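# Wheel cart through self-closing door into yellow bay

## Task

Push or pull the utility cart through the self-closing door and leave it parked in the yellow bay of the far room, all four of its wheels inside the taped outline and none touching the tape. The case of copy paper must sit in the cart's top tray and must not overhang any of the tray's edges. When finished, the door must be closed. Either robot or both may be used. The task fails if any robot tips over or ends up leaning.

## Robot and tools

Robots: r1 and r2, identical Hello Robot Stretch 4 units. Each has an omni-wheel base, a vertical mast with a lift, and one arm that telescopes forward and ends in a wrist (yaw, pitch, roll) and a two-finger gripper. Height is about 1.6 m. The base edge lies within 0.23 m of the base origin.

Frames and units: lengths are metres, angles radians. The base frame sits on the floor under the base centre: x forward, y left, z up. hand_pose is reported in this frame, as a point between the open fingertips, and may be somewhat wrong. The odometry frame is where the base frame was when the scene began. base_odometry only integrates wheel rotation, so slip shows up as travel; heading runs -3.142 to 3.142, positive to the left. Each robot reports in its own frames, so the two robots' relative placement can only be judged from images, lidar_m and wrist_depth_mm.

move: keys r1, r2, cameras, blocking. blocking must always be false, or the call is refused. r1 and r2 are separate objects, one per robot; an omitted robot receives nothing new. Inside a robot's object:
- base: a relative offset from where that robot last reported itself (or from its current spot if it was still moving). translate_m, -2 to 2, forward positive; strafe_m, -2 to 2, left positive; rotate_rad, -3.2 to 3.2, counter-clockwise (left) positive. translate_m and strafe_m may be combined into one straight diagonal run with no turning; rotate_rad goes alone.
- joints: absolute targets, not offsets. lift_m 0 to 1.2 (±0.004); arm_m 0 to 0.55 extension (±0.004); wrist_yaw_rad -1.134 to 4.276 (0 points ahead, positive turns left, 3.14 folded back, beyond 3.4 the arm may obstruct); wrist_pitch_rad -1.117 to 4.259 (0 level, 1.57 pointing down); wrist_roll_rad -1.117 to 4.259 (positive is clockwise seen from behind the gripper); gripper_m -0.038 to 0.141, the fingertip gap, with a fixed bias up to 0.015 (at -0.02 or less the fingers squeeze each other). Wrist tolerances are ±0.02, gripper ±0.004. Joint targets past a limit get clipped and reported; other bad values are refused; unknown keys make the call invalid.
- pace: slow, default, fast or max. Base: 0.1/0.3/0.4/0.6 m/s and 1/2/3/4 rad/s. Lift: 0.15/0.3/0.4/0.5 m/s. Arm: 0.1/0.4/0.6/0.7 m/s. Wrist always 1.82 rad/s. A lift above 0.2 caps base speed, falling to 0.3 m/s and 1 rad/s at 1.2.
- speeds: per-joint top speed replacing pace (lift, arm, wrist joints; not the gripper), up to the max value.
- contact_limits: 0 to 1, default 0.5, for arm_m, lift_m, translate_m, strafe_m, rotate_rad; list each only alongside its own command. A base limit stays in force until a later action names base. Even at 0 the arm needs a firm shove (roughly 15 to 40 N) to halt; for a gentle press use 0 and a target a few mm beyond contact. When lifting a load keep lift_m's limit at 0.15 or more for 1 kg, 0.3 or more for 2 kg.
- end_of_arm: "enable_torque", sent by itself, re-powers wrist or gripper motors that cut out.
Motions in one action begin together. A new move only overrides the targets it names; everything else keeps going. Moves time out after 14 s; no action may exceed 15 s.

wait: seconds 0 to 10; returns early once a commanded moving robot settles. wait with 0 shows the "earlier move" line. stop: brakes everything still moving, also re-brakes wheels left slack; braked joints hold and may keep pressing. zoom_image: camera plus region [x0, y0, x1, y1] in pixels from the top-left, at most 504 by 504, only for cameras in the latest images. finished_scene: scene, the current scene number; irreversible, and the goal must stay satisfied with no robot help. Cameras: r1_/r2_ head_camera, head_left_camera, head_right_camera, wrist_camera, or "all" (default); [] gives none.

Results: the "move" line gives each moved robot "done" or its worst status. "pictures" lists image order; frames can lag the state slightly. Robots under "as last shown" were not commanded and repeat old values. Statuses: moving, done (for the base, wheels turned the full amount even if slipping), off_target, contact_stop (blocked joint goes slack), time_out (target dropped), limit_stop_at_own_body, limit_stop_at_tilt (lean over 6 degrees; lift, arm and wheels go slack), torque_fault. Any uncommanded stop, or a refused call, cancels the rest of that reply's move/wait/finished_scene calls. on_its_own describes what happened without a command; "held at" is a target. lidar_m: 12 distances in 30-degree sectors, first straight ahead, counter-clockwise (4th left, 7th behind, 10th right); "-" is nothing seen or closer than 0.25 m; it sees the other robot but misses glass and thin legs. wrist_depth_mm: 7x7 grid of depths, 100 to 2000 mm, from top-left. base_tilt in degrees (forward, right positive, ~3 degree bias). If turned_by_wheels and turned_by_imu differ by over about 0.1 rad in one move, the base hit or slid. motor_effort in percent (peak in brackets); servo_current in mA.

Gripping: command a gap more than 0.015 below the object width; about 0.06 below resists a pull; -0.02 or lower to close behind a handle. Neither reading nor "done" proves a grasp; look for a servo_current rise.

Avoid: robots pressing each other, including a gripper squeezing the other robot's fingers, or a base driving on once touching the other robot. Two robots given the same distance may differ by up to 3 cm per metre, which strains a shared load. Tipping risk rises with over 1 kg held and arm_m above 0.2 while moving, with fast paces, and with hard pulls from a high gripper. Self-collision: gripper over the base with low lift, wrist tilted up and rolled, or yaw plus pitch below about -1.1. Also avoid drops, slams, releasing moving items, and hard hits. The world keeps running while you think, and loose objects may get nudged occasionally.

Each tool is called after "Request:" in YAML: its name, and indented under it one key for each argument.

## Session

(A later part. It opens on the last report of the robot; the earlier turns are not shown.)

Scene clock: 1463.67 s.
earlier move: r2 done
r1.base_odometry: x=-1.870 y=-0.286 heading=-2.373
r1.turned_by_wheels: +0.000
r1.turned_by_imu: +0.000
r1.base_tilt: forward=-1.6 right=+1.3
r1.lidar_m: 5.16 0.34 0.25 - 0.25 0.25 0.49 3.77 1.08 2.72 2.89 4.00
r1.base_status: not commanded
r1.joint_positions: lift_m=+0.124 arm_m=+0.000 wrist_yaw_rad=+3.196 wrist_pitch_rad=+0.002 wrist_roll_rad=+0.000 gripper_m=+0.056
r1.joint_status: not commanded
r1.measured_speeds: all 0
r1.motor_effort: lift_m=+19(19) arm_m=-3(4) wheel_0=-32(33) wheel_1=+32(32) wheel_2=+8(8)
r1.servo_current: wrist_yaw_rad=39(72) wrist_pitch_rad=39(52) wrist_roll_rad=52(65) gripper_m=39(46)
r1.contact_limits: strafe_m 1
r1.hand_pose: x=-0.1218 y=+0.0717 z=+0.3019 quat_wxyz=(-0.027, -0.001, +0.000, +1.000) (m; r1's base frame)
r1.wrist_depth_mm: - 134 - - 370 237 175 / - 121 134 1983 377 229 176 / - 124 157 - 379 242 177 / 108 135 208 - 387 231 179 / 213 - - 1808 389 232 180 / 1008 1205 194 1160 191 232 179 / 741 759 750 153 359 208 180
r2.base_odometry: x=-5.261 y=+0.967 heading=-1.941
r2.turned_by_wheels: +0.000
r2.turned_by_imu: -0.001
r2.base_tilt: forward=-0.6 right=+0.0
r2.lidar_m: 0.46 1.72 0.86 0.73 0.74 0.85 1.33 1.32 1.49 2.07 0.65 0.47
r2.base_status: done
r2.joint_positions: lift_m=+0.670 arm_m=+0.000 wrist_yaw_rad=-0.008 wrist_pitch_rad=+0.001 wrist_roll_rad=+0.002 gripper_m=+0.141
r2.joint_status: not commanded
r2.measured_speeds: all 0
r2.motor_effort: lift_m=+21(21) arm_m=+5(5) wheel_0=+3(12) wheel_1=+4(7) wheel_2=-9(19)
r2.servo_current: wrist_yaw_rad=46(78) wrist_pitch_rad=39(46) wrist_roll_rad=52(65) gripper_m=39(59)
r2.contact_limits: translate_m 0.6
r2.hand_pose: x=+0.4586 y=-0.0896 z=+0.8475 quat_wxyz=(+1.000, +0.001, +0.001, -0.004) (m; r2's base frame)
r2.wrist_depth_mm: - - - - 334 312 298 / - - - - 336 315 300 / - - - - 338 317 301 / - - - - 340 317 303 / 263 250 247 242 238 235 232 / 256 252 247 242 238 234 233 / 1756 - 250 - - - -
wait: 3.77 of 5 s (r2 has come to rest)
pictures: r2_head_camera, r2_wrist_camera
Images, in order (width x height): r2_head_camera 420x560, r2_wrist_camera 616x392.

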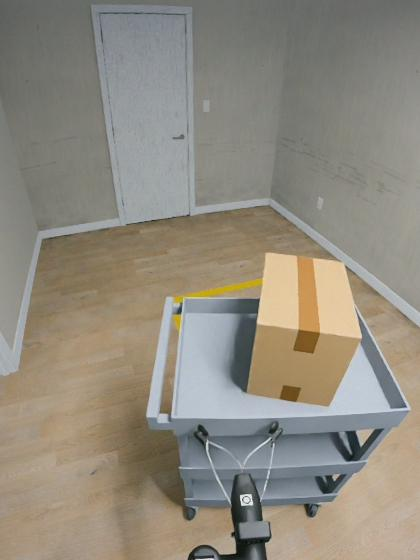

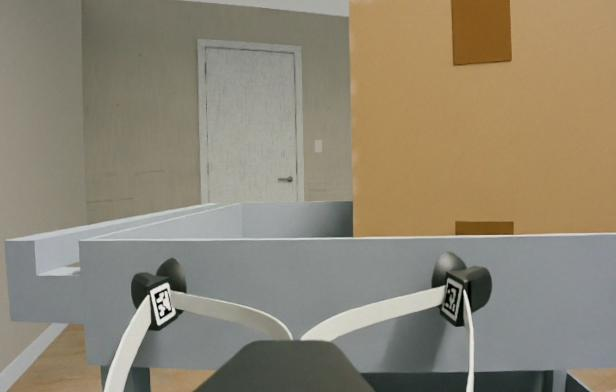

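Request:
move:
  blocking: false
  r2: {"base":{"translate_m":-0.04},"pace":"slow"}
  cameras: []

Request:
wait:
  seconds: 1.5
  cameras: []

Request:
move:
  blocking: false
  r2: {"base":{"strafe_m":-0.14},"pace":"slow"}
  cameras: []

Request:
wait:
  seconds: 2.5
  cameras: []

Request:
move:
  blocking: false
  r2: {"base":{"translate_m":0.3},"pace":"slow","contact_limits":{"translate_m":0.6}}
  cameras: []

Request:
wait:
  seconds: 5
  cameras: ["r2_head_camera","r2_wrist_camera"]

Scene clock: 1472.20 s.
move: r2 moving
r1: as last shown
r1.lidar_m: 5.17 0.35 0.25 - 0.25 0.25 0.53 3.75 1.08 2.73 2.86 4.01
r1.motor_effort: lift_m=+19(19) arm_m=-4(4) wheel_0=-32(33) wheel_1=+32(32) wheel_2=+8(8)
r1.servo_current: wrist_yaw_rad=46(59) wrist_pitch_rad=46(46) wrist_roll_rad=33(72) gripper_m=46(46)
r1.contact_limits: strafe_m 1
r1.wrist_depth_mm: - 134 - - 370 237 175 / - 121 134 1921 375 227 176 / - 124 157 - 379 242 177 / 109 135 208 - 382 232 179 / 213 - - 1756 387 232 179 / 1008 1229 193 1182 191 234 179 / 759 759 750 154 357 208 179
r2.base_odometry: x=-5.257 y=+0.978 heading=-1.941
r2.turned_by_wheels: +0.000
r2.turned_by_imu: +0.000
r2.base_tilt: forward=-0.6 right=+0.1
r2.lidar_m: 0.48 1.74 0.87 0.72 0.73 0.84 1.31 1.30 1.48 2.10 0.66 0.50
r2.base_status: translate_m moving
r2.joint_positions: lift_m=+0.670 arm_m=+0.000 wrist_yaw_rad=-0.003 wrist_pitch_rad=+0.001 wrist_roll_rad=+0.002 gripper_m=+0.141
r2.joint_status: not commanded
r2.measured_speeds: translate_m=-0.050 strafe_m=+0.000 rotate_rad=+0.001 lift_m=+0.000 arm_m=+0.000 wrist_yaw_rad=+0.001 wrist_pitch_rad=+0.000 wrist_roll_rad=+0.000
r2.motor_effort: lift_m=+21(21) arm_m=+4(5) wheel_0=-6(8) wheel_1=-7(8) wheel_2=+8(9)
r2.servo_current: wrist_yaw_rad=59(65) wrist_pitch_rad=39(39) wrist_roll_rad=59(59) gripper_m=52(59)
r2.hand_pose: x=+0.4590 y=-0.0883 z=+0.8475 quat_wxyz=(+1.000, +0.001, +0.001, -0.001) (m; r2's base frame)
r2.wrist_depth_mm: - - - - 342 319 304 / - - - - 345 324 306 / - - - - 345 325 307 / - - - - 349 327 310 / 272 262 256 250 247 242 239 / 268 262 255 250 247 240 239 / 1756 271 1661 - - - -
pictures: none
No camera images: "cameras" was empty.

Scene clock: 1473.27 s.
earlier move: r2 done
r1.base_odometry: x=-1.870 y=-0.286 heading=-2.373
r1.turned_by_wheels: +0.000
r1.turned_by_imu: +0.000
r1.base_tilt: forward=-1.6 right=+1.3
r1.lidar_m: 5.17 0.33 0.25 - 0.25 0.25 0.51 3.73 1.08 2.75 2.86 4.02
r1.base_status: not commanded
r1.joint_positions: lift_m=+0.124 arm_m=+0.000 wrist_yaw_rad=+3.196 wrist_pitch_rad=+0.002 wrist_roll_rad=+0.000 gripper_m=+0.056
r1.joint_status: not commanded
r1.measured_speeds: all 0
r1.motor_effort: lift_m=+19(19) arm_m=-4(4) wheel_0=-32(33) wheel_1=+32(32) wheel_2=+8(8)
r1.servo_current: wrist_yaw_rad=52(65) wrist_pitch_rad=39(46) wrist_roll_rad=52(72) gripper_m=39(52)
r1.contact_limits: strafe_m 1
r1.hand_pose: x=-0.1218 y=+0.0717 z=+0.3019 quat_wxyz=(-0.027, -0.001, +0.000, +1.000) (m; r1's base frame)
r1.wrist_depth_mm: - 135 - - 373 236 174 / - 121 134 1921 377 229 176 / - 124 157 - 382 242 176 / 109 136 208 - 384 231 179 / 213 - - 1808 389 233 179 / 1025 1205 194 1160 191 233 179 / 750 750 750 153 357 208 180
r2.base_odometry: x=-5.247 y=+1.004 heading=-1.941
r2.turned_by_wheels: +0.000
r2.turned_by_imu: +0.000
r2.base_tilt: forward=-0.7 right=+0.1
r2.lidar_m: 0.50 1.75 0.87 0.72 0.71 0.85 1.27 1.27 1.47 2.07 0.71 0.52
r2.base_status: done
r2.joint_positions: lift_m=+0.670 arm_m=+0.000 wrist_yaw_rad=-0.003 wrist_pitch_rad=+0.001 wrist_roll_rad=+0.002 gripper_m=+0.141
r2.joint_status: not commanded
r2.measured_speeds: all 0
r2.motor_effort: lift_m=+21(21) arm_m=+4(5) wheel_0=-3(9) wheel_1=-4(8) wheel_2=+5(9)
r2.servo_current: wrist_yaw_rad=52(65) wrist_pitch_rad=39(46) wrist_roll_rad=39(59) gripper_m=59(59)
r2.hand_pose: x=+0.4590 y=-0.0883 z=+0.8475 quat_wxyz=(+1.000, +0.001, +0.001, -0.001) (m; r2's base frame)
r2.wrist_depth_mm: - - - - 375 345 329 / - - - - 373 349 330 / - - - - 373 349 332 / - - - - 377 351 334 / 297 293 286 281 276 271 266 / - 294 285 282 274 268 267 / 1808 1756 1863 - - - 1576
wait: 1.07 of 1.5 s (r2 has come to rest)
pictures: none
No camera images: "cameras" was empty.

Scene clock: 1473.77 s.
move: r2 moving
r1: as last shown
r1.lidar_m: 5.16 0.34 0.25 - 0.25 0.25 0.52 3.77 1.05 2.76 2.87 3.99
r1.motor_effort: lift_m=+19(19) arm_m=-3(4) wheel_0=-33(33) wheel_1=+32(32) wheel_2=+8(8)
r1.servo_current: wrist_yaw_rad=39(59) wrist_pitch_rad=39(46) wrist_roll_rad=46(59) gripper_m=33(46)
r1.contact_limits: strafe_m 1
r1.wrist_depth_mm: - 134 - - 370 237 175 / - 121 134 1983 375 229 176 / - 124 157 - 379 243 177 / 109 135 208 - 384 231 179 / 213 - - 1808 387 232 179 / 1025 1205 194 1160 191 233 179 / 750 759 750 153 357 208 179
r2.base_odometry: x=-5.260 y=+1.009 heading=-1.941
r2.turned_by_wheels: +0.000
r2.turned_by_imu: +0.000
r2.base_tilt: forward=-0.7 right=+0.1
r2.lidar_m: 0.51 0.57 0.88 0.74 0.73 0.84 1.28 1.27 1.50 2.06 0.69 0.51
r2.base_status: strafe_m moving
r2.joint_positions: lift_m=+0.670 arm_m=+0.000 wrist_yaw_rad=-0.003 wrist_pitch_rad=+0.001 wrist_roll_rad=+0.002 gripper_m=+0.141
r2.joint_status: not commanded
r2.measured_speeds: translate_m=+0.000 strafe_m=-0.056 rotate_rad=+0.001 lift_m=+0.000 arm_m=+0.000 wrist_yaw_rad=+0.000 wrist_pitch_rad=+0.000 wrist_roll_rad=+0.000
r2.motor_effort: lift_m=+21(21) arm_m=+4(5) wheel_0=+11(11) wheel_1=-8(8) wheel_2=-1(3)
r2.servo_current: wrist_yaw_rad=33(59) wrist_pitch_rad=39(46) wrist_roll_rad=33(52) gripper_m=46(59)
r2.hand_pose: x=+0.4590 y=-0.0883 z=+0.8475 quat_wxyz=(+1.000, +0.001, +0.001, -0.001) (m; r2's base frame)
r2.wrist_depth_mm: - - - - 368 342 324 / - - - - 368 343 329 / - - - - 368 349 330 / - - - - 373 347 332 / 297 291 286 279 276 270 265 / - 293 283 282 274 268 267 / 1756 1708 1808 - - - 1576
pictures: none
No camera images: "cameras" was empty.

Scene clock: 1475.80 s.
earlier move: r2 done
r1.base_odometry: x=-1.870 y=-0.286 heading=-2.373
r1.turned_by_wheels: +0.000
r1.turned_by_imu: +0.000
r1.base_tilt: forward=-1.6 right=+1.3
r1.lidar_m: 5.17 0.32 0.25 - 0.25 0.25 0.51 3.74 1.07 2.75 2.90 4.02
r1.base_status: not commanded
r1.joint_positions: lift_m=+0.124 arm_m=+0.000 wrist_yaw_rad=+3.196 wrist_pitch_rad=+0.002 wrist_roll_rad=+0.000 gripper_m=+0.056
r1.joint_status: not commanded
r1.measured_speeds: all 0
r1.motor_effort: lift_m=+19(19) arm_m=-4(4) wheel_0=-33(33) wheel_1=+32(32) wheel_2=+8(8)
r1.servo_current: wrist_yaw_rad=46(65) wrist_pitch_rad=39(52) wrist_roll_rad=39(65) gripper_m=46(52)
r1.contact_limits: strafe_m 1
r1.hand_pose: x=-0.1218 y=+0.0717 z=+0.3019 quat_wxyz=(-0.027, -0.001, +0.000, +1.000) (m; r1's base frame)
r1.wrist_depth_mm: - 135 - - 368 238 174 / - 121 135 1983 375 229 176 / - 124 157 - 379 243 177 / 109 135 208 - 384 230 178 / 212 - - 1808 387 232 179 / 991 1229 193 1182 191 233 179 / 750 759 750 153 357 208 179
r2.base_odometry: x=-5.377 y=+1.055 heading=-1.941
r2.turned_by_wheels: +0.000
r2.turned_by_imu: +0.000
r2.base_tilt: forward=-0.7 right=+0.1
r2.lidar_m: 0.49 0.51 1.02 0.86 0.85 0.97 1.25 1.23 1.43 1.93 1.94 0.52
r2.base_status: done
r2.joint_positions: lift_m=+0.670 arm_m=+0.000 wrist_yaw_rad=-0.003 wrist_pitch_rad=+0.001 wrist_roll_rad=+0.002 gripper_m=+0.141
r2.joint_status: not commanded
r2.measured_speeds: all 0
r2.motor_effort: lift_m=+21(21) arm_m=+4(5) wheel_0=+3(11) wheel_1=-3(9) wheel_2=+0(3)
r2.servo_current: wrist_yaw_rad=59(59) wrist_pitch_rad=39(46) wrist_roll_rad=52(59) gripper_m=46(59)
r2.hand_pose: x=+0.4590 y=-0.0883 z=+0.8475 quat_wxyz=(+1.000, +0.001, +0.001, -0.001) (m; r2's base frame)
r2.wrist_depth_mm: - - - 362 334 - - / - - - 359 336 - - / - - - 364 338 - - / - - 741 366 342 - - / 291 289 278 276 270 265 259 / 291 287 277 273 270 262 260 / 1708 1808 - - - 1618 1708
wait: 2.03 of 2.5 s (r2 has come to rest)
pictures: none
No camera images: "cameras" was empty.

Scene clock: 1476.30 s.
move: r2 moving
r1: as last shown
r1.lidar_m: 5.18 0.34 0.25 - 0.25 0.25 0.55 3.76 1.09 2.75 2.88 4.01
r1.motor_effort: lift_m=+19(19) arm_m=-4(4) wheel_0=-33(33) wheel_1=+31(32) wheel_2=+8(8)
r1.servo_current: wrist_yaw_rad=52(59) wrist_pitch_rad=39(52) wrist_roll_rad=46(59) gripper_m=39(46)
r1.contact_limits: strafe_m 1
r1.wrist_depth_mm: - 135 - - 368 237 175 / - 121 135 1983 375 229 175 / - 124 157 - 379 243 177 / 109 135 208 - 384 233 179 / 213 - - 1756 387 233 179 / 1025 1229 193 1205 191 233 179 / 750 759 759 153 359 208 179
r2.base_odometry: x=-5.382 y=+1.043 heading=-1.941
r2.turned_by_wheels: +0.000
r2.turned_by_imu: +0.000
r2.base_tilt: forward=-0.7 right=+0.1
r2.lidar_m: 0.47 0.52 1.02 0.86 0.85 1.01 1.27 1.24 1.46 1.94 1.93 0.51
r2.base_status: translate_m moving
r2.joint_positions: lift_m=+0.670 arm_m=+0.000 wrist_yaw_rad=-0.003 wrist_pitch_rad=+0.001 wrist_roll_rad=+0.002 gripper_m=+0.141
r2.joint_status: not commanded
r2.measured_speeds: translate_m=+0.048 strafe_m=+0.001 rotate_rad=-0.002 lift_m=+0.000 arm_m=+0.000 wrist_yaw_rad=+0.000 wrist_pitch_rad=+0.000 wrist_roll_rad=+0.000
r2.motor_effort: lift_m=+21(21) arm_m=+4(4) wheel_0=+7(7) wheel_1=+6(6) wheel_2=-10(10)
r2.servo_current: wrist_yaw_rad=52(59) wrist_pitch_rad=39(46) wrist_roll_rad=46(59) gripper_m=52(59)
r2.contact_limits: translate_m 0.6
r2.hand_pose: x=+0.4590 y=-0.0883 z=+0.8475 quat_wxyz=(+1.000, +0.001, +0.001, -0.001) (m; r2's base frame)
r2.wrist_depth_mm: - - - 349 324 - - / - - 377 349 327 - - / - - 377 351 330 - - / - - 379 355 329 683 - / 278 274 268 264 259 252 250 / 281 219 267 264 259 252 251 / 1808 1863 - - - - -
pictures: none
No camera images: "cameras" was empty.

Scene clock: 1480.07 s.
earlier move: r2 done
r1.base_odometry: x=-1.870 y=-0.286 heading=-2.373
r1.turned_by_wheels: +0.000
r1.turned_by_imu: +0.000
r1.base_tilt: forward=-1.6 right=+1.3
r1.lidar_m: 5.16 0.35 0.25 - 0.25 0.25 0.52 3.75 1.07 2.74 2.89 4.01
r1.base_status: not commanded
r1.joint_positions: lift_m=+0.124 arm_m=+0.000 wrist_yaw_rad=+3.196 wrist_pitch_rad=+0.002 wrist_roll_rad=+0.000 gripper_m=+0.056
r1.joint_status: not commanded
r1.measured_speeds: all 0
r1.motor_effort: lift_m=+19(19) arm_m=-4(4) wheel_0=-32(33) wheel_1=+31(32) wheel_2=+8(8)
r1.servo_current: wrist_yaw_rad=52(65) wrist_pitch_rad=46(52) wrist_roll_rad=46(72) gripper_m=39(46)
r1.contact_limits: strafe_m 1
r1.hand_pose: x=-0.1218 y=+0.0717 z=+0.3019 quat_wxyz=(-0.027, -0.001, +0.000, +1.000) (m; r1's base frame)
r1.wrist_depth_mm: - 134 - - 368 237 174 / - 121 134 - 377 229 175 / - 124 157 - 382 242 177 / 109 135 208 - 384 232 178 / 213 - - 1983 389 232 179 / 991 1205 193 1160 191 234 180 / 750 750 750 153 357 208 179
r2.base_odometry: x=-5.486 y=+0.775 heading=-1.941
r2.turned_by_wheels: +0.000
r2.turned_by_imu: +0.000
r2.base_tilt: forward=-0.6 right=+0.1
r2.lidar_m: 0.44 0.50 1.66 0.93 0.95 1.09 1.53 1.54 1.75 1.85 0.65 0.48
r2.base_status: done
r2.joint_positions: lift_m=+0.670 arm_m=+0.000 wrist_yaw_rad=-0.005 wrist_pitch_rad=+0.001 wrist_roll_rad=+0.002 gripper_m=+0.141
r2.joint_status: not commanded
r2.measured_speeds: all 0
r2.motor_effort: lift_m=+21(21) arm_m=+4(5) wheel_0=+4(14) wheel_1=+4(7) wheel_2=-8(17)
r2.servo_current: wrist_yaw_rad=46(72) wrist_pitch_rad=39(46) wrist_roll_rad=52(65) gripper_m=52(59)
r2.contact_limits: translate_m 0.6
r2.hand_pose: x=+0.4588 y=-0.0888 z=+0.8475 quat_wxyz=(+1.000, +0.001, +0.001, -0.002) (m; r2's base frame)
r2.wrist_depth_mm: - - - 343 324 306 293 / - - - 345 325 309 296 / - - - - 329 310 296 / - - - 349 330 312 298 / 251 246 243 240 237 234 234 / 248 246 243 240 238 235 234 / 1661 248 245 - - - -
wait: 3.77 of 5 s (r2 has come to rest)
pictures: r2_head_camera, r2_wrist_camera
Images, in order (width x height): r2_head_camera 420x560, r2_wrist_camera 616x392.

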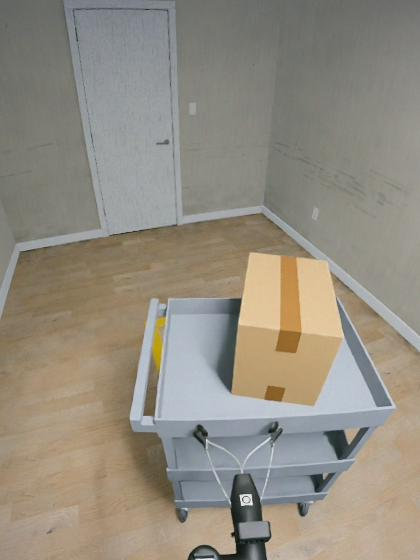

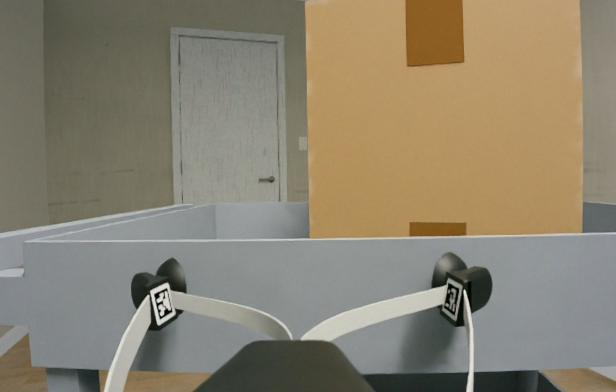

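Request:
move:
  blocking: false
  r2: {"base":{"translate_m":0.4},"pace":"slow","contact_limits":{"translate_m":0.6}}
  cameras: []

Request:
wait:
  seconds: 6
  cameras: ["r2_head_camera","r2_wrist_camera","r2_head_right_camera"]

Scene clock: 1491.60 s.
move: r2 moving
r1: as last shown
r1.lidar_m: 5.18 0.34 0.25 - 0.25 0.25 0.49 3.76 1.07 2.73 2.85 3.99
r1.motor_effort: lift_m=+19(19) arm_m=-4(4) wheel_0=-32(33) wheel_1=+32(32) wheel_2=+8(8)
r1.servo_current: wrist_yaw_rad=52(59) wrist_pitch_rad=33(52) wrist_roll_rad=59(59) gripper_m=46(46)
r1.contact_limits: strafe_m 1
r1.wrist_depth_mm: - 134 - - 368 236 174 / - 121 134 - 377 229 177 / - 124 157 - 379 242 177 / 108 135 208 - 384 231 178 / 213 - - 1863 387 232 179 / 1008 1205 195 1160 191 233 180 / 750 741 759 153 357 208 179
r2.base_odometry: x=-5.490 y=+0.764 heading=-1.941
r2.turned_by_wheels: +0.000
r2.turned_by_imu: +0.000
r2.base_tilt: forward=-0.7 right=+0.1
r2.lidar_m: 0.43 0.49 1.65 0.94 0.92 1.08 1.54 1.54 1.76 1.86 0.64 0.47
r2.base_status: translate_m moving
r2.joint_positions: lift_m=+0.670 arm_m=+0.000 wrist_yaw_rad=-0.005 wrist_pitch_rad=+0.001 wrist_roll_rad=+0.002 gripper_m=+0.141
r2.joint_status: not commanded
r2.measured_speeds: translate_m=+0.048 strafe_m=+0.000 rotate_rad=-0.001 lift_m=+0.000 arm_m=+0.000 wrist_yaw_rad=+0.000 wrist_pitch_rad=+0.000 wrist_roll_rad=+0.000
r2.motor_effort: lift_m=+21(21) arm_m=+4(5) wheel_0=+6(9) wheel_1=+6(7) wheel_2=-14(15)
r2.servo_current: wrist_yaw_rad=46(59) wrist_pitch_rad=39(46) wrist_roll_rad=46(52) gripper_m=52(52)
r2.contact_limits: translate_m 0.6
r2.hand_pose: x=+0.4588 y=-0.0888 z=+0.8475 quat_wxyz=(+1.000, +0.001, +0.001, -0.002) (m; r2's base frame)
r2.wrist_depth_mm: - - - 343 325 304 293 / - - - 347 327 307 294 / - - - - 329 310 297 / - - - 349 329 312 298 / 250 245 243 239 237 234 234 / 249 218 241 239 238 235 235 / 1661 248 244 - - - -
pictures: none
No camera images: "cameras" was empty.

Scene clock: 1496.37 s.
earlier move: r2 done
r1.base_odometry: x=-1.870 y=-0.286 heading=-2.373
r1.turned_by_wheels: +0.000
r1.turned_by_imu: +0.000
r1.base_tilt: forward=-1.6 right=+1.3
r1.lidar_m: 5.17 0.34 0.25 - 0.25 0.25 0.52 2.15 1.08 2.74 2.88 4.00
r1.base_status: not commanded
r1.joint_positions: lift_m=+0.124 arm_m=+0.000 wrist_yaw_rad=+3.196 wrist_pitch_rad=+0.002 wrist_roll_rad=+0.000 gripper_m=+0.056
r1.joint_status: not commanded
r1.measured_speeds: all 0
r1.motor_effort: lift_m=+19(19) arm_m=-4(4) wheel_0=-33(33) wheel_1=+31(32) wheel_2=+8(8)
r1.servo_current: wrist_yaw_rad=46(78) wrist_pitch_rad=39(52) wrist_roll_rad=65(78) gripper_m=39(52)
r1.contact_limits: strafe_m 1
r1.hand_pose: x=-0.1218 y=+0.0717 z=+0.3019 quat_wxyz=(-0.027, -0.001, +0.000, +1.000) (m; r1's base frame)
r1.wrist_depth_mm: - 134 - - 368 237 174 / - 121 134 - 377 229 176 / - 124 157 - 379 243 177 / 109 135 208 - 387 232 178 / 213 - - 1756 387 232 179 / 1025 1182 194 1182 191 233 179 / 759 750 741 153 357 208 179
r2.base_odometry: x=-5.630 y=+0.403 heading=-1.941
r2.turned_by_wheels: +0.000
r2.turned_by_imu: +0.000
r2.base_tilt: forward=-0.7 right=+0.1
r2.lidar_m: 0.47 2.28 1.45 1.60 1.05 1.21 1.92 1.92 2.10 1.74 0.63 0.49
r2.base_status: done
r2.joint_positions: lift_m=+0.670 arm_m=+0.000 wrist_yaw_rad=-0.005 wrist_pitch_rad=+0.001 wrist_roll_rad=+0.002 gripper_m=+0.141
r2.joint_status: not commanded
r2.measured_speeds: all 0
r2.motor_effort: lift_m=+21(21) arm_m=+4(5) wheel_0=+4(9) wheel_1=+4(8) wheel_2=-8(16)
r2.servo_current: wrist_yaw_rad=52(59) wrist_pitch_rad=46(46) wrist_roll_rad=46(65) gripper_m=46(59)
r2.contact_limits: translate_m 0.6
r2.hand_pose: x=+0.4588 y=-0.0888 z=+0.8475 quat_wxyz=(+1.000, +0.001, +0.001, -0.002) (m; r2's base frame)
r2.wrist_depth_mm: - - - - - 322 307 / - - - - - 325 309 / - - - - - 329 312 / - - - - - 329 312 / - 266 255 248 241 235 229 / - 265 255 248 240 232 231 / 1863 1863 266 - - - -
wait: 4.77 of 6 s (r2 has come to rest)
pictures: r2_head_camera, r2_head_right_camera, r2_wrist_camera
Images, in order (width x height): r2_head_camera 420x560, r2_head_right_camera 420x672, r2_wrist_camera 616x392.

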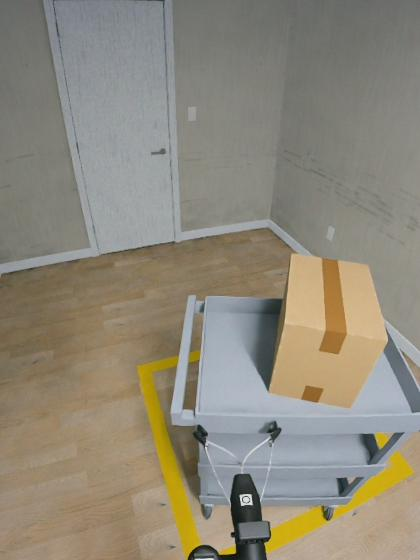

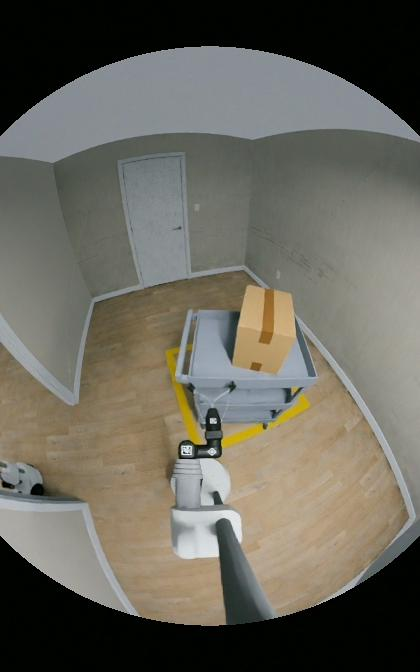

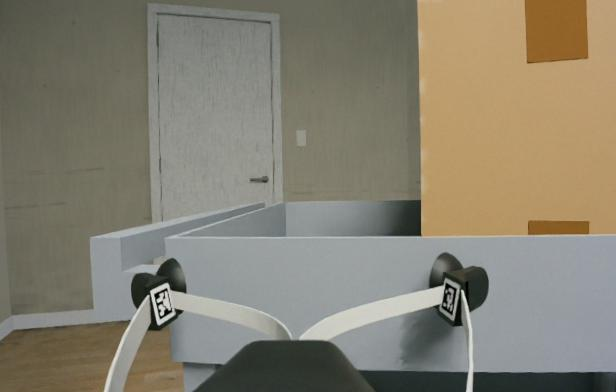

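Request:
move:
  blocking: false
  r2: {"base":{"translate_m":-0.05},"pace":"slow"}
  cameras: []

Request:
wait:
  seconds: 1.5
  cameras: []

Request:
move:
  blocking: false
  r2: {"base":{"strafe_m":-0.17},"pace":"slow"}
  cameras: []

Request:
wait:
  seconds: 3
  cameras: []

Request:
move:
  blocking: false
  r2: {"base":{"translate_m":0.3},"pace":"slow","contact_limits":{"translate_m":0.6}}
  cameras: []

Request:
wait:
  seconds: 5
  cameras: ["r2_head_camera","r2_wrist_camera","r2_head_right_camera"]

Scene clock: 1508.80 s.
move: r2 moving
r1: as last shown
r1.lidar_m: 5.19 0.33 0.25 - 0.25 0.25 0.51 2.14 1.08 2.74 2.89 3.99
r1.motor_effort: lift_m=+19(19) arm_m=-3(4) wheel_0=-32(33) wheel_1=+31(32) wheel_2=+8(8)
r1.servo_current: wrist_yaw_rad=39(59) wrist_pitch_rad=46(52) wrist_roll_rad=33(65) gripper_m=33(46)
r1.contact_limits: strafe_m 1
r1.wrist_depth_mm: - 134 - - 368 237 174 / - 121 134 - 379 229 176 / - 124 157 - 382 241 177 / 109 135 208 - 384 231 178 / 213 - - 1756 387 233 179 / 1008 1229 195 1160 191 234 179 / 750 750 750 153 357 207 179
r2.base_odometry: x=-5.626 y=+0.414 heading=-1.941
r2.turned_by_wheels: +0.000
r2.turned_by_imu: +0.000
r2.base_tilt: forward=-0.6 right=+0.1
r2.lidar_m: 0.48 2.30 1.46 1.61 1.05 1.23 1.88 1.87 2.09 1.76 0.64 0.49
r2.base_status: translate_m moving
r2.joint_positions: lift_m=+0.670 arm_m=+0.000 wrist_yaw_rad=-0.003 wrist_pitch_rad=+0.001 wrist_roll_rad=+0.002 gripper_m=+0.141
r2.joint_status: not commanded
r2.measured_speeds: translate_m=-0.048 strafe_m=-0.001 rotate_rad=+0.001 lift_m=+0.000 arm_m=+0.000 wrist_yaw_rad=+0.000 wrist_pitch_rad=+0.000 wrist_roll_rad=+0.000
r2.motor_effort: lift_m=+21(21) arm_m=+4(5) wheel_0=-2(7) wheel_1=-7(7) wheel_2=+9(9)
r2.servo_current: wrist_yaw_rad=46(59) wrist_pitch_rad=39(46) wrist_roll_rad=52(59) gripper_m=52(52)
r2.hand_pose: x=+0.4590 y=-0.0883 z=+0.8475 quat_wxyz=(+1.000, +0.001, +0.001, -0.002) (m; r2's base frame)
r2.wrist_depth_mm: - - - - - 330 312 / - - - - - 330 315 / - - - - - 334 319 / - - - - - 338 319 / - 291 266 257 251 243 238 / - 276 265 257 250 242 239 / 1863 1808 277 - - - -
pictures: none
No camera images: "cameras" was empty.

Scene clock: 1510.00 s.
earlier move: r2 done
r1.base_odometry: x=-1.870 y=-0.286 heading=-2.373
r1.turned_by_wheels: +0.000
r1.turned_by_imu: +0.000
r1.base_tilt: forward=-1.6 right=+1.3
r1.lidar_m: 5.15 0.32 0.25 - 0.25 0.25 0.48 2.15 1.07 2.76 2.88 4.01
r1.base_status: not commanded
r1.joint_positions: lift_m=+0.124 arm_m=+0.000 wrist_yaw_rad=+3.196 wrist_pitch_rad=+0.002 wrist_roll_rad=+0.000 gripper_m=+0.056
r1.joint_status: not commanded
r1.measured_speeds: all 0
r1.motor_effort: lift_m=+19(19) arm_m=-4(4) wheel_0=-32(33) wheel_1=+32(32) wheel_2=+8(8)
r1.servo_current: wrist_yaw_rad=46(59) wrist_pitch_rad=46(52) wrist_roll_rad=39(65) gripper_m=39(46)
r1.contact_limits: strafe_m 1
r1.hand_pose: x=-0.1218 y=+0.0717 z=+0.3019 quat_wxyz=(-0.027, -0.001, +0.000, +1.000) (m; r1's base frame)
r1.wrist_depth_mm: - 135 - - 366 238 174 / - 121 134 - 375 228 176 / - 124 157 - 379 242 177 / 109 135 208 - 384 231 179 / 213 - - 1708 389 231 179 / 1008 1205 193 1182 191 232 179 / 750 750 741 153 359 208 179
r2.base_odometry: x=-5.612 y=+0.449 heading=-1.941
r2.turned_by_wheels: +0.000
r2.turned_by_imu: +0.000
r2.base_tilt: forward=-0.7 right=+0.1
r2.lidar_m: 0.51 2.28 1.47 1.61 1.04 1.21 1.87 1.86 2.08 1.77 0.70 0.52
r2.base_status: done
r2.joint_positions: lift_m=+0.670 arm_m=+0.000 wrist_yaw_rad=-0.003 wrist_pitch_rad=+0.001 wrist_roll_rad=+0.002 gripper_m=+0.141
r2.joint_status: not commanded
r2.measured_speeds: all 0
r2.motor_effort: lift_m=+21(21) arm_m=+4(5) wheel_0=-4(8) wheel_1=-5(7) wheel_2=+6(9)
r2.servo_current: wrist_yaw_rad=52(59) wrist_pitch_rad=39(46) wrist_roll_rad=39(59) gripper_m=52(59)
r2.hand_pose: x=+0.4590 y=-0.0883 z=+0.8475 quat_wxyz=(+1.000, +0.001, +0.001, -0.002) (m; r2's base frame)
r2.wrist_depth_mm: - - - - - 364 343 / - - - - - 364 347 / - - - - - 370 349 / - - - - - 370 347 / - 340 307 296 289 279 274 / - - 303 297 198 203 - / 1921 1808 317 - - - -
wait: 1.20 of 1.5 s (r2 has come to rest)
pictures: none
No camera images: "cameras" was empty.

Scene clock: 1510.50 s.
move: r2 moving
r1: as last shown
r1.lidar_m: 5.18 0.35 0.25 - 0.25 0.25 0.50 2.14 1.06 2.74 2.90 4.02
r1.motor_effort: lift_m=+19(19) arm_m=-4(4) wheel_0=-33(33) wheel_1=+31(32) wheel_2=+8(8)
r1.servo_current: wrist_yaw_rad=33(72) wrist_pitch_rad=46(46) wrist_roll_rad=52(52) gripper_m=39(46)
r1.contact_limits: strafe_m 1
r1.wrist_depth_mm: - 134 - - 368 237 174 / - 121 134 - 377 229 176 / - 124 157 - 379 242 177 / 109 135 208 - 384 231 179 / 213 - - 1708 384 233 180 / 1025 1205 193 1182 191 233 179 / 750 768 741 153 357 208 179
r2.base_odometry: x=-5.626 y=+0.454 heading=-1.941
r2.turned_by_wheels: +0.000
r2.turned_by_imu: +0.000
r2.base_tilt: forward=-0.7 right=+0.1
r2.lidar_m: 0.53 2.31 1.47 1.60 1.06 1.21 1.85 1.86 2.10 1.75 0.71 0.54
r2.base_status: strafe_m moving
r2.joint_positions: lift_m=+0.670 arm_m=+0.000 wrist_yaw_rad=-0.003 wrist_pitch_rad=+0.001 wrist_roll_rad=+0.002 gripper_m=+0.141
r2.joint_status: not commanded
r2.measured_speeds: translate_m=+0.000 strafe_m=-0.056 rotate_rad=+0.000 lift_m=+0.000 arm_m=+0.000 wrist_yaw_rad=+0.000 wrist_pitch_rad=+0.000 wrist_roll_rad=+0.000
r2.motor_effort: lift_m=+21(21) arm_m=+4(5) wheel_0=+8(8) wheel_1=-7(10) wheel_2=+0(5)
r2.servo_current: wrist_yaw_rad=59(59) wrist_pitch_rad=46(46) wrist_roll_rad=46(59) gripper_m=52(59)
r2.hand_pose: x=+0.4590 y=-0.0883 z=+0.8475 quat_wxyz=(+1.000, +0.001, +0.001, -0.001) (m; r2's base frame)
r2.wrist_depth_mm: - - - - - 359 342 / - - - - - 364 342 / - - - - - 368 345 / - - - - 392 366 347 / - 322 304 296 286 277 272 / - - 304 296 198 203 273 / 1921 1756 317 - - - -
pictures: none
No camera images: "cameras" was empty.

Scene clock: 1512.83 s.
earlier move: r2 done
r1.base_odometry: x=-1.870 y=-0.286 heading=-2.373
r1.turned_by_wheels: +0.000
r1.turned_by_imu: +0.000
r1.base_tilt: forward=-1.6 right=+1.3
r1.lidar_m: 5.16 0.34 0.25 - 0.25 0.25 0.51 2.16 1.08 2.74 2.86 4.00
r1.base_status: not commanded
r1.joint_positions: lift_m=+0.124 arm_m=+0.000 wrist_yaw_rad=+3.196 wrist_pitch_rad=+0.002 wrist_roll_rad=+0.000 gripper_m=+0.056
r1.joint_status: not commanded
r1.measured_speeds: all 0
r1.motor_effort: lift_m=+19(19) arm_m=-4(4) wheel_0=-32(33) wheel_1=+31(32) wheel_2=+8(8)
r1.servo_current: wrist_yaw_rad=59(72) wrist_pitch_rad=39(52) wrist_roll_rad=72(72) gripper_m=39(52)
r1.contact_limits: strafe_m 1
r1.hand_pose: x=-0.1218 y=+0.0717 z=+0.3019 quat_wxyz=(-0.027, -0.001, +0.000, +1.000) (m; r1's base frame)
r1.wrist_depth_mm: - 134 - - 370 237 174 / - 121 135 - 375 228 176 / - 124 157 - 382 244 177 / 109 135 208 - 387 231 178 / 213 - - 1921 392 233 179 / 991 1205 193 1182 191 233 179 / 750 750 759 154 359 208 179
r2.base_odometry: x=-5.771 y=+0.510 heading=-1.941
r2.turned_by_wheels: +0.000
r2.turned_by_imu: +0.000
r2.base_tilt: forward=-0.7 right=+0.1
r2.lidar_m: 0.51 0.55 1.61 1.21 1.19 1.41 1.82 1.81 1.88 1.60 1.58 0.50
r2.base_status: done
r2.joint_positions: lift_m=+0.670 arm_m=+0.000 wrist_yaw_rad=-0.003 wrist_pitch_rad=+0.001 wrist_roll_rad=+0.002 gripper_m=+0.141
r2.joint_status: not commanded
r2.measured_speeds: all 0
r2.motor_effort: lift_m=+21(21) arm_m=+4(5) wheel_0=+3(11) wheel_1=-5(10) wheel_2=+0(5)
r2.servo_current: wrist_yaw_rad=39(72) wrist_pitch_rad=39(46) wrist_roll_rad=46(65) gripper_m=52(59)
r2.hand_pose: x=+0.4590 y=-0.0883 z=+0.8475 quat_wxyz=(+1.000, +0.001, +0.001, -0.001) (m; r2's base frame)
r2.wrist_depth_mm: - - - 377 343 324 - / - - - 373 345 325 - / - - - 377 347 329 - / - - - 379 349 330 - / 310 300 290 283 273 264 258 / 310 217 289 281 270 263 262 / 324 1808 1808 - - - -
wait: 2.33 of 3 s (r2 has come to rest)
pictures: none
No camera images: "cameras" was empty.

Scene clock: 1513.33 s.
move: r2 moving
r1: as last shown
r1.lidar_m: 5.17 0.34 0.25 - 0.25 0.25 0.53 2.17 1.09 2.74 2.89 4.00
r1.motor_effort: lift_m=+19(19) arm_m=-4(4) wheel_0=-33(33) wheel_1=+31(32) wheel_2=+8(8)
r1.servo_current: wrist_yaw_rad=46(52) wrist_pitch_rad=46(46) wrist_roll_rad=52(59) gripper_m=46(46)
r1.contact_limits: strafe_m 1
r1.wrist_depth_mm: - 134 - - 373 238 175 / - 121 134 - 377 228 176 / - 124 157 - 382 240 176 / 108 135 208 - 384 231 179 / 213 - - 1921 389 233 180 / 1025 1205 194 1205 190 233 179 / 750 750 750 153 357 209 179
r2.base_odometry: x=-5.775 y=+0.499 heading=-1.941
r2.turned_by_wheels: +0.000
r2.turned_by_imu: +0.000
r2.base_tilt: forward=-0.6 right=+0.1
r2.lidar_m: 0.47 0.54 1.62 1.34 1.20 1.40 1.84 1.84 1.89 1.60 1.57 0.50
r2.base_status: translate_m moving
r2.joint_positions: lift_m=+0.670 arm_m=+0.000 wrist_yaw_rad=-0.003 wrist_pitch_rad=+0.001 wrist_roll_rad=+0.002 gripper_m=+0.141
r2.joint_status: not commanded
r2.measured_speeds: translate_m=+0.049 strafe_m=+0.000 rotate_rad=+0.003 lift_m=+0.000 arm_m=+0.000 wrist_yaw_rad=+0.000 wrist_pitch_rad=+0.000 wrist_roll_rad=+0.000
r2.motor_effort: lift_m=+21(21) arm_m=+5(5) wheel_0=+6(9) wheel_1=+6(7) wheel_2=-9(10)
r2.servo_current: wrist_yaw_rad=39(59) wrist_pitch_rad=39(46) wrist_roll_rad=46(52) gripper_m=52(52)
r2.contact_limits: translate_m 0.6
r2.hand_pose: x=+0.4590 y=-0.0883 z=+0.8475 quat_wxyz=(+1.000, +0.001, +0.001, -0.001) (m; r2's base frame)
r2.wrist_depth_mm: - - - 366 332 314 - / - - - 364 334 315 - / - - - 366 336 320 - / - - - 366 342 320 - / 297 289 278 271 262 253 248 / 298 219 274 270 259 253 250 / 320 1808 1756 - - - -
pictures: none
No camera images: "cameras" was empty.

Scene clock: 1517.13 s.
earlier move: r2 done
r1.base_odometry: x=-1.870 y=-0.286 heading=-2.373
r1.turned_by_wheels: +0.000
r1.turned_by_imu: +0.000
r1.base_tilt: forward=-1.6 right=+1.3
r1.lidar_m: 5.16 0.34 0.25 - 0.25 0.25 0.51 2.22 1.07 2.74 2.87 3.98
r1.base_status: not commanded
r1.joint_positions: lift_m=+0.124 arm_m=+0.000 wrist_yaw_rad=+3.196 wrist_pitch_rad=+0.002 wrist_roll_rad=+0.000 gripper_m=+0.056
r1.joint_status: not commanded
r1.measured_speeds: all 0
r1.motor_effort: lift_m=+19(19) arm_m=-4(4) wheel_0=-32(33) wheel_1=+32(32) wheel_2=+8(8)
r1.servo_current: wrist_yaw_rad=46(72) wrist_pitch_rad=39(52) wrist_roll_rad=46(78) gripper_m=39(52)
r1.contact_limits: strafe_m 1
r1.hand_pose: x=-0.1218 y=+0.0717 z=+0.3019 quat_wxyz=(-0.027, -0.001, +0.000, +1.000) (m; r1's base frame)
r1.wrist_depth_mm: - 135 - - 368 237 174 / - 121 135 - 377 229 176 / - 124 158 - 379 242 177 / 109 135 208 - 387 232 178 / 213 - - 1921 387 232 179 / 1025 1205 194 1182 191 233 180 / 759 750 750 153 357 208 179
r2.base_odometry: x=-5.879 y=+0.231 heading=-1.941
r2.turned_by_wheels: +0.000
r2.turned_by_imu: +0.000
r2.base_tilt: forward=-0.7 right=+0.1
r2.lidar_m: 0.45 0.50 1.50 1.54 1.32 1.50 2.11 2.09 1.80 1.52 0.60 0.48
r2.base_status: done
r2.joint_positions: lift_m=+0.670 arm_m=+0.000 wrist_yaw_rad=-0.005 wrist_pitch_rad=+0.001 wrist_roll_rad=+0.002 gripper_m=+0.141
r2.joint_status: not commanded
r2.measured_speeds: all 0
r2.motor_effort: lift_m=+21(21) arm_m=+4(5) wheel_0=+4(12) wheel_1=+5(7) wheel_2=-6(18)
r2.servo_current: wrist_yaw_rad=33(65) wrist_pitch_rad=39(52) wrist_roll_rad=52(59) gripper_m=46(59)
r2.contact_limits: translate_m 0.6
r2.hand_pose: x=+0.4588 y=-0.0888 z=+0.8475 quat_wxyz=(+1.000, +0.001, +0.001, -0.002) (m; r2's base frame)
r2.wrist_depth_mm: - - - - 330 307 294 / - - - - 332 310 294 / - - - - 336 312 298 / - - - - 338 315 300 / 276 257 252 245 241 234 232 / 265 259 251 246 240 234 233 / 1756 270 - - - - -
wait: 3.80 of 5 s (r2 has come to rest)
pictures: r2_head_camera, r2_head_right_camera, r2_wrist_camera
Images, in order (width x height): r2_head_camera 420x560, r2_head_right_camera 420x672, r2_wrist_camera 616x392.

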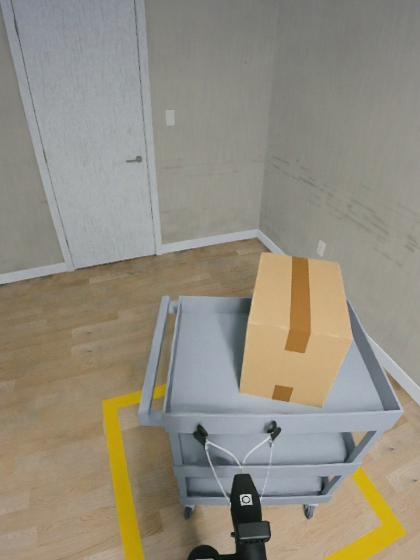

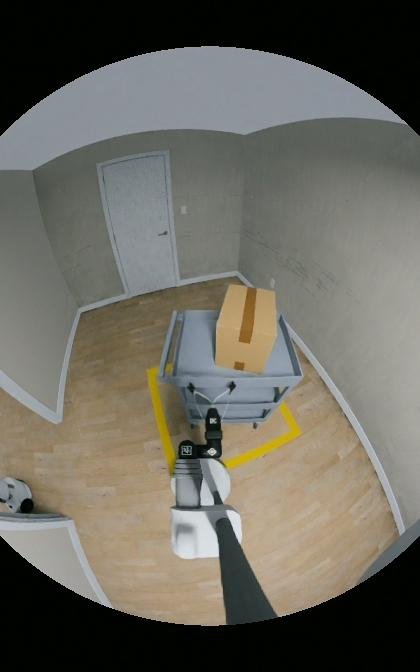

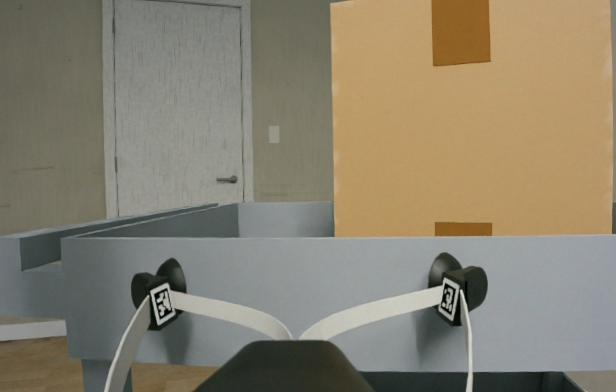

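Request:
move:
  blocking: false
  r2: {"base":{"translate_m":-0.35},"pace":"default"}
  cameras: []

Request:
wait:
  seconds: 3
  cameras: ["r2_head_camera","r2_head_right_camera"]

Request:
zoom_image:
  camera: "r2_head_camera"
  region: [60, 200, 420, 560]

Scene clock: 1532.13 s.
move: r2 moving
r1: as last shown
r1.lidar_m: 5.16 0.34 0.25 - 0.25 0.25 0.52 2.25 1.07 2.74 2.87 4.00
r1.motor_effort: lift_m=+19(19) arm_m=-3(4) wheel_0=-33(33) wheel_1=+32(32) wheel_2=+8(8)
r1.servo_current: wrist_yaw_rad=46(59) wrist_pitch_rad=46(52) wrist_roll_rad=46(72) gripper_m=46(46)
r1.contact_limits: strafe_m 1
r1.wrist_depth_mm: - 134 - - 370 237 175 / - 121 134 - 375 229 176 / - 124 157 - 379 242 177 / 108 136 208 - 384 231 179 / 213 - - 1921 387 231 179 / 1025 1205 194 1205 191 232 178 / 741 750 759 153 359 209 179
r2.base_odometry: x=-5.868 y=+0.260 heading=-1.941
r2.turned_by_wheels: +0.000
r2.turned_by_imu: +0.001
r2.base_tilt: forward=-0.6 right=+0.1
r2.lidar_m: 0.51 0.55 1.51 1.51 1.31 1.48 2.08 2.07 1.84 1.51 0.68 0.51
r2.base_status: translate_m moving
r2.joint_positions: lift_m=+0.670 arm_m=+0.000 wrist_yaw_rad=-0.003 wrist_pitch_rad=+0.001 wrist_roll_rad=+0.002 gripper_m=+0.141
r2.joint_status: not commanded
r2.measured_speeds: translate_m=-0.120 strafe_m=+0.000 rotate_rad=-0.003 lift_m=+0.000 arm_m=+0.000 wrist_yaw_rad=+0.000 wrist_pitch_rad=+0.000 wrist_roll_rad=+0.000
r2.motor_effort: lift_m=+21(21) arm_m=+4(5) wheel_0=-9(9) wheel_1=-7(10) wheel_2=+11(13)
r2.servo_current: wrist_yaw_rad=59(59) wrist_pitch_rad=39(46) wrist_roll_rad=46(52) gripper_m=52(52)
r2.hand_pose: x=+0.4590 y=-0.0883 z=+0.8475 quat_wxyz=(+1.000, +0.001, +0.001, -0.001) (m; r2's base frame)
r2.wrist_depth_mm: - - - - 355 330 312 / - - - - 355 332 315 / - - - - 362 334 317 / - - - - 362 338 320 / 298 286 278 271 267 258 254 / - 285 276 272 265 256 255 / 1863 1661 1808 - - - -
pictures: none
No camera images: "cameras" was empty.

Scene clock: 1534.30 s.
earlier move: r2 done
r1.base_odometry: x=-1.870 y=-0.286 heading=-2.373
r1.turned_by_wheels: +0.000
r1.turned_by_imu: +0.000
r1.base_tilt: forward=-1.6 right=+1.3
r1.lidar_m: 5.16 0.33 0.25 - 0.25 0.26 0.51 2.23 1.07 2.74 2.85 4.03
r1.base_status: not commanded
r1.joint_positions: lift_m=+0.124 arm_m=+0.000 wrist_yaw_rad=+3.196 wrist_pitch_rad=+0.002 wrist_roll_rad=+0.000 gripper_m=+0.056
r1.joint_status: not commanded
r1.measured_speeds: all 0
r1.motor_effort: lift_m=+19(19) arm_m=-4(4) wheel_0=-32(33) wheel_1=+32(32) wheel_2=+8(8)
r1.servo_current: wrist_yaw_rad=46(65) wrist_pitch_rad=46(52) wrist_roll_rad=72(72) gripper_m=46(46)
r1.contact_limits: strafe_m 1
r1.hand_pose: x=-0.1218 y=+0.0717 z=+0.3019 quat_wxyz=(-0.027, -0.001, +0.000, +1.000) (m; r1's base frame)
r1.wrist_depth_mm: - 135 - - 368 236 175 / - 121 134 - 377 229 176 / - 124 157 - 382 243 178 / 108 135 208 - 387 231 179 / 213 - - 1921 387 233 179 / 1025 1205 193 1182 190 233 179 / 750 750 750 153 359 208 179
r2.base_odometry: x=-5.753 y=+0.557 heading=-1.941
r2.turned_by_wheels: +0.000
r2.turned_by_imu: +0.000
r2.base_tilt: forward=-0.7 right=+0.1
r2.lidar_m: 0.82 2.58 1.64 1.18 1.17 1.39 1.77 1.74 1.90 1.61 1.61 0.82
r2.base_status: done
r2.joint_positions: lift_m=+0.670 arm_m=+0.000 wrist_yaw_rad=-0.003 wrist_pitch_rad=+0.001 wrist_roll_rad=+0.002 gripper_m=+0.141
r2.joint_status: not commanded
r2.measured_speeds: all 0
r2.motor_effort: lift_m=+21(21) arm_m=+4(5) wheel_0=-3(10) wheel_1=-4(10) wheel_2=+4(14)
r2.servo_current: wrist_yaw_rad=52(59) wrist_pitch_rad=46(46) wrist_roll_rad=52(59) gripper_m=52(59)
r2.hand_pose: x=+0.4590 y=-0.0882 z=+0.8475 quat_wxyz=(+1.000, +0.001, +0.001, -0.001) (m; r2's base frame)
r2.wrist_depth_mm: - - - - - - - / - - - - - - - / - - - - 661 - - / - - - 683 647 564 554 / - - 609 1025 585 564 554 / - - 615 - 198 187 585 / 1863 1756 1756 - - - 574
wait: 2.17 of 3 s (r2 has come to rest)
pictures: r2_head_camera, r2_head_right_camera
Images, in order (width x height): r2_head_camera 420x560, r2_head_right_camera 420x672.

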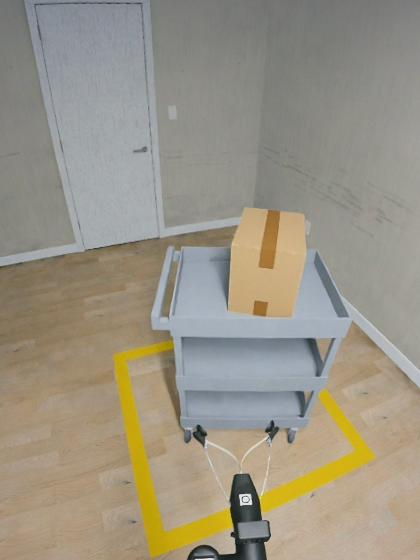

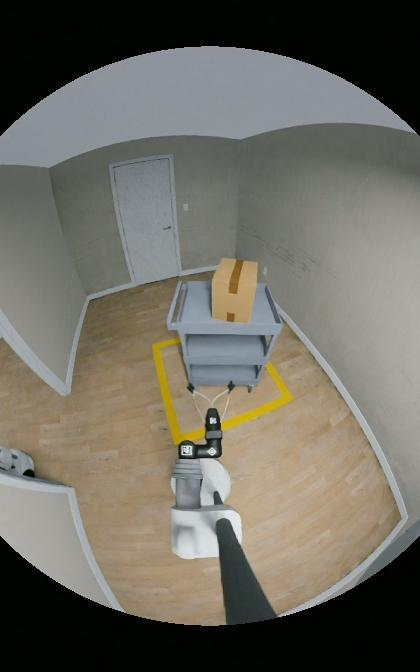

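Scaled by 1.400 from the camera's 420x560 image, which has a finer 1200x1600 frame.

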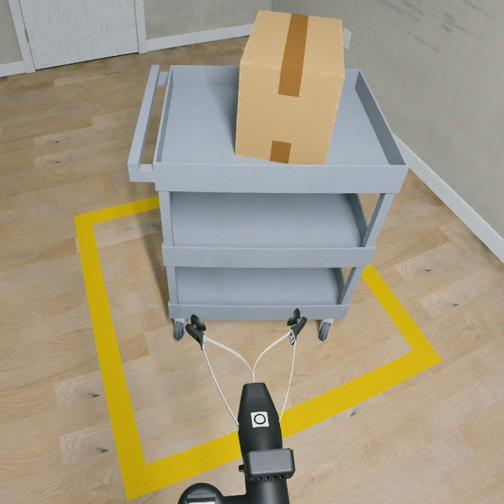

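Request:
move:
  r2: {"base":{"translate_m":-0.15,"strafe_m":0.9}}
  blocking: false
  cameras: ["r2_head_camera","r2_head_left_camera","r2_head_right_camera"]

Request:
wait:
  seconds: 6
  cameras: ["r2_head_camera","r2_head_left_camera","r2_head_right_camera"]

Scene clock: 1553.73 s.
move: r2 moving
r1: as last shown
r1.base_tilt: forward=-1.6 right=+1.2
r1.lidar_m: 5.18 0.34 0.25 - 0.25 0.25 0.52 2.24 1.09 2.73 2.89 4.00
r1.motor_effort: lift_m=+19(19) arm_m=-4(4) wheel_0=-32(33) wheel_1=+31(32) wheel_2=+8(8)
r1.servo_current: wrist_yaw_rad=46(65) wrist_pitch_rad=26(46) wrist_roll_rad=46(65) gripper_m=39(52)
r1.contact_limits: strafe_m 1
r1.wrist_depth_mm: - 134 - - 370 237 175 / - 121 135 - 377 227 176 / - 124 158 - 382 242 177 / 109 135 208 - 384 232 178 / 212 - - 1863 387 232 180 / 1008 1205 194 1160 191 233 179 / 750 750 750 153 355 208 179
r2.base_odometry: x=-5.720 y=+0.550 heading=-1.941
r2.turned_by_wheels: +0.000
r2.turned_by_imu: +0.001
r2.base_tilt: forward=-0.7 right=+0.0
r2.lidar_m: 0.82 2.51 1.63 1.17 1.15 1.32 1.77 1.78 1.96 1.65 1.64 0.84
r2.base_status: translate_m moving; strafe_m moving
r2.joint_positions: lift_m=+0.670 arm_m=+0.000 wrist_yaw_rad=-0.003 wrist_pitch_rad=+0.001 wrist_roll_rad=+0.002 gripper_m=+0.141
r2.joint_status: not commanded
r2.measured_speeds: translate_m=-0.020 strafe_m=+0.129 rotate_rad=-0.007 lift_m=+0.000 arm_m=+0.000 wrist_yaw_rad=+0.000 wrist_pitch_rad=+0.000 wrist_roll_rad=+0.000
r2.motor_effort: lift_m=+21(21) arm_m=+4(5) wheel_0=-10(12) wheel_1=+10(11) wheel_2=+8(9)
r2.servo_current: wrist_yaw_rad=46(59) wrist_pitch_rad=39(46) wrist_roll_rad=52(59) gripper_m=59(59)
r2.hand_pose: x=+0.4590 y=-0.0882 z=+0.8475 quat_wxyz=(+1.000, +0.001, +0.001, -0.001) (m; r2's base frame)
r2.wrist_depth_mm: - - - - - - - / - - - - - - - / - - - - 676 640 - / - - - 699 668 580 564 / - - 615 1042 585 574 564 / - - 627 - 198 187 - / 1863 1756 1808 - - - 591
pictures: r2_head_camera, r2_head_left_camera, r2_head_right_camera
Images, in order (width x height): r2_head_camera 420x560, r2_head_left_camera 420x672, r2_head_right_camera 420x672.

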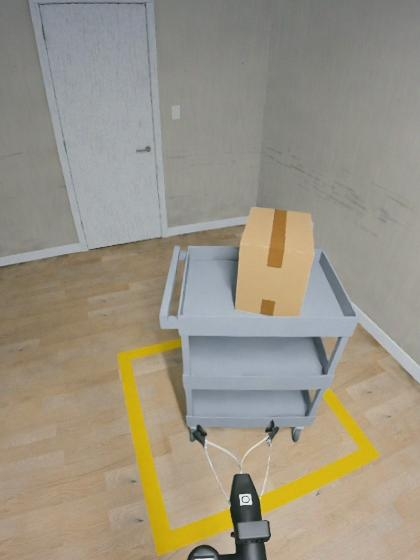

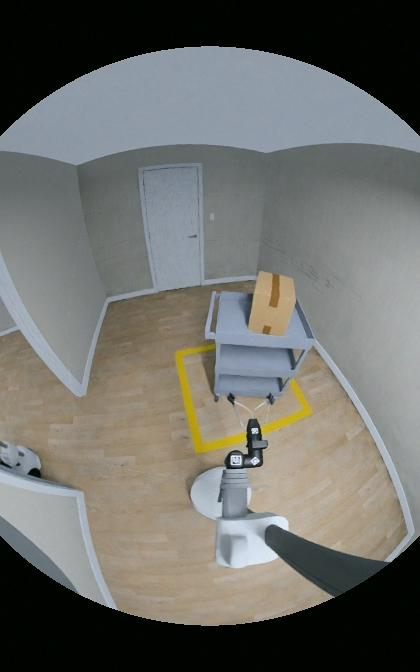

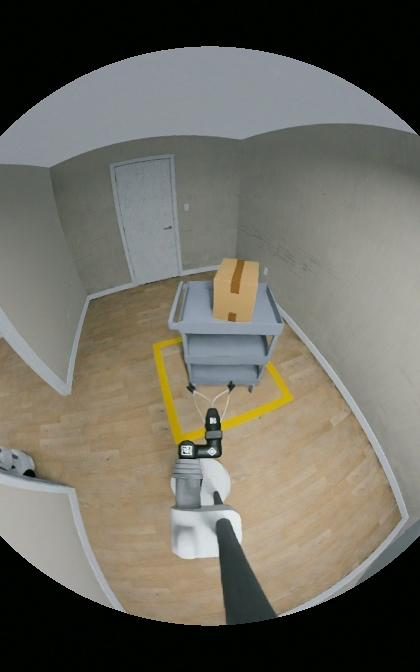

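Scene clock: 1557.70 s.
earlier move: r2 done
r1.base_odometry: x=-1.870 y=-0.286 heading=-2.373
r1.turned_by_wheels: +0.000
r1.turned_by_imu: +0.000
r1.base_tilt: forward=-1.6 right=+1.3
r1.lidar_m: 5.16 0.32 0.25 - 0.25 0.25 0.49 2.23 1.10 2.72 2.88 4.00
r1.base_status: not commanded
r1.joint_positions: lift_m=+0.124 arm_m=+0.000 wrist_yaw_rad=+3.196 wrist_pitch_rad=+0.002 wrist_roll_rad=+0.000 gripper_m=+0.056
r1.joint_status: not commanded
r1.measured_speeds: all 0
r1.motor_effort: lift_m=+19(19) arm_m=-4(4) wheel_0=-33(33) wheel_1=+32(32) wheel_2=+8(8)
r1.servo_current: wrist_yaw_rad=52(78) wrist_pitch_rad=46(52) wrist_roll_rad=39(85) gripper_m=39(52)
r1.contact_limits: strafe_m 1
r1.hand_pose: x=-0.1218 y=+0.0717 z=+0.3019 quat_wxyz=(-0.027, -0.001, +0.000, +1.000) (m; r1's base frame)
r1.wrist_depth_mm: - 134 1281 1281 368 237 174 / - 121 137 - 375 229 176 / - 124 157 - 382 242 177 / 109 135 208 - 384 231 178 / 213 - - 991 387 233 179 / 991 1205 193 976 191 233 179 / 759 759 768 153 362 208 180
r2.base_odometry: x=-4.859 y=+0.371 heading=-1.941
r2.turned_by_wheels: +0.000
r2.turned_by_imu: +0.000
r2.base_tilt: forward=-0.7 right=+0.0
r2.lidar_m: 2.84 1.04 3.25 0.83 0.29 0.35 0.58 1.88 2.15 2.52 1.38 1.22
r2.base_status: done
r2.joint_positions: lift_m=+0.670 arm_m=+0.000 wrist_yaw_rad=-0.003 wrist_pitch_rad=+0.001 wrist_roll_rad=+0.002 gripper_m=+0.141
r2.joint_status: not commanded
r2.measured_speeds: all 0
r2.motor_effort: lift_m=+21(21) arm_m=+4(5) wheel_0=-2(13) wheel_1=+1(11) wheel_2=+4(9)
r2.servo_current: wrist_yaw_rad=52(65) wrist_pitch_rad=39(46) wrist_roll_rad=52(65) gripper_m=65(65)
r2.hand_pose: x=+0.4590 y=-0.0882 z=+0.8476 quat_wxyz=(+1.000, +0.001, +0.001, -0.001) (m; r2's base frame)
r2.wrist_depth_mm: - - - - - - - / - - - - - - - / - - - - - - - / - - - - - - - / - - - - - - - / - 196 - - - - 1138 / - 1808 1921 - 1863 1708 1661
wait: 3.97 of 6 s (r2 has come to rest)
pictures: r2_head_camera, r2_head_left_camera, r2_head_right_camera
Images, in order (width x height): r2_head_camera 420x560, r2_head_left_camera 420x672, r2_head_right_camera 420x672.

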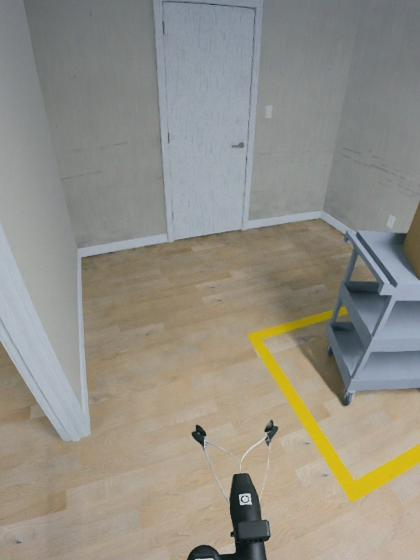

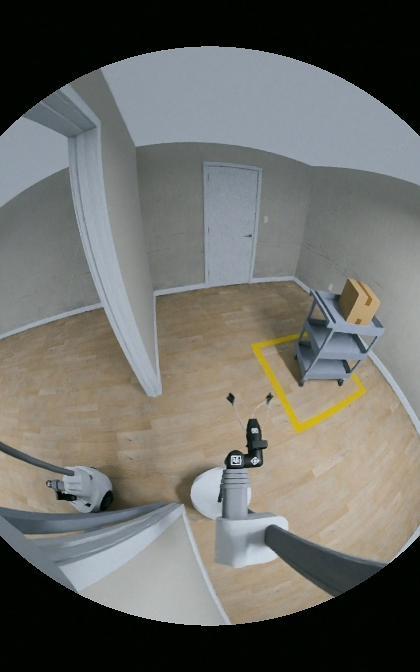

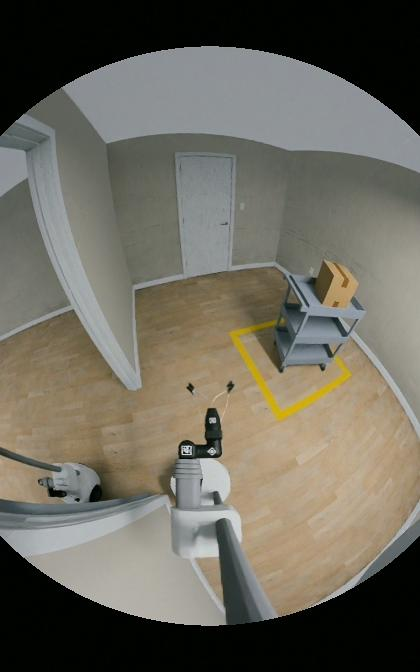

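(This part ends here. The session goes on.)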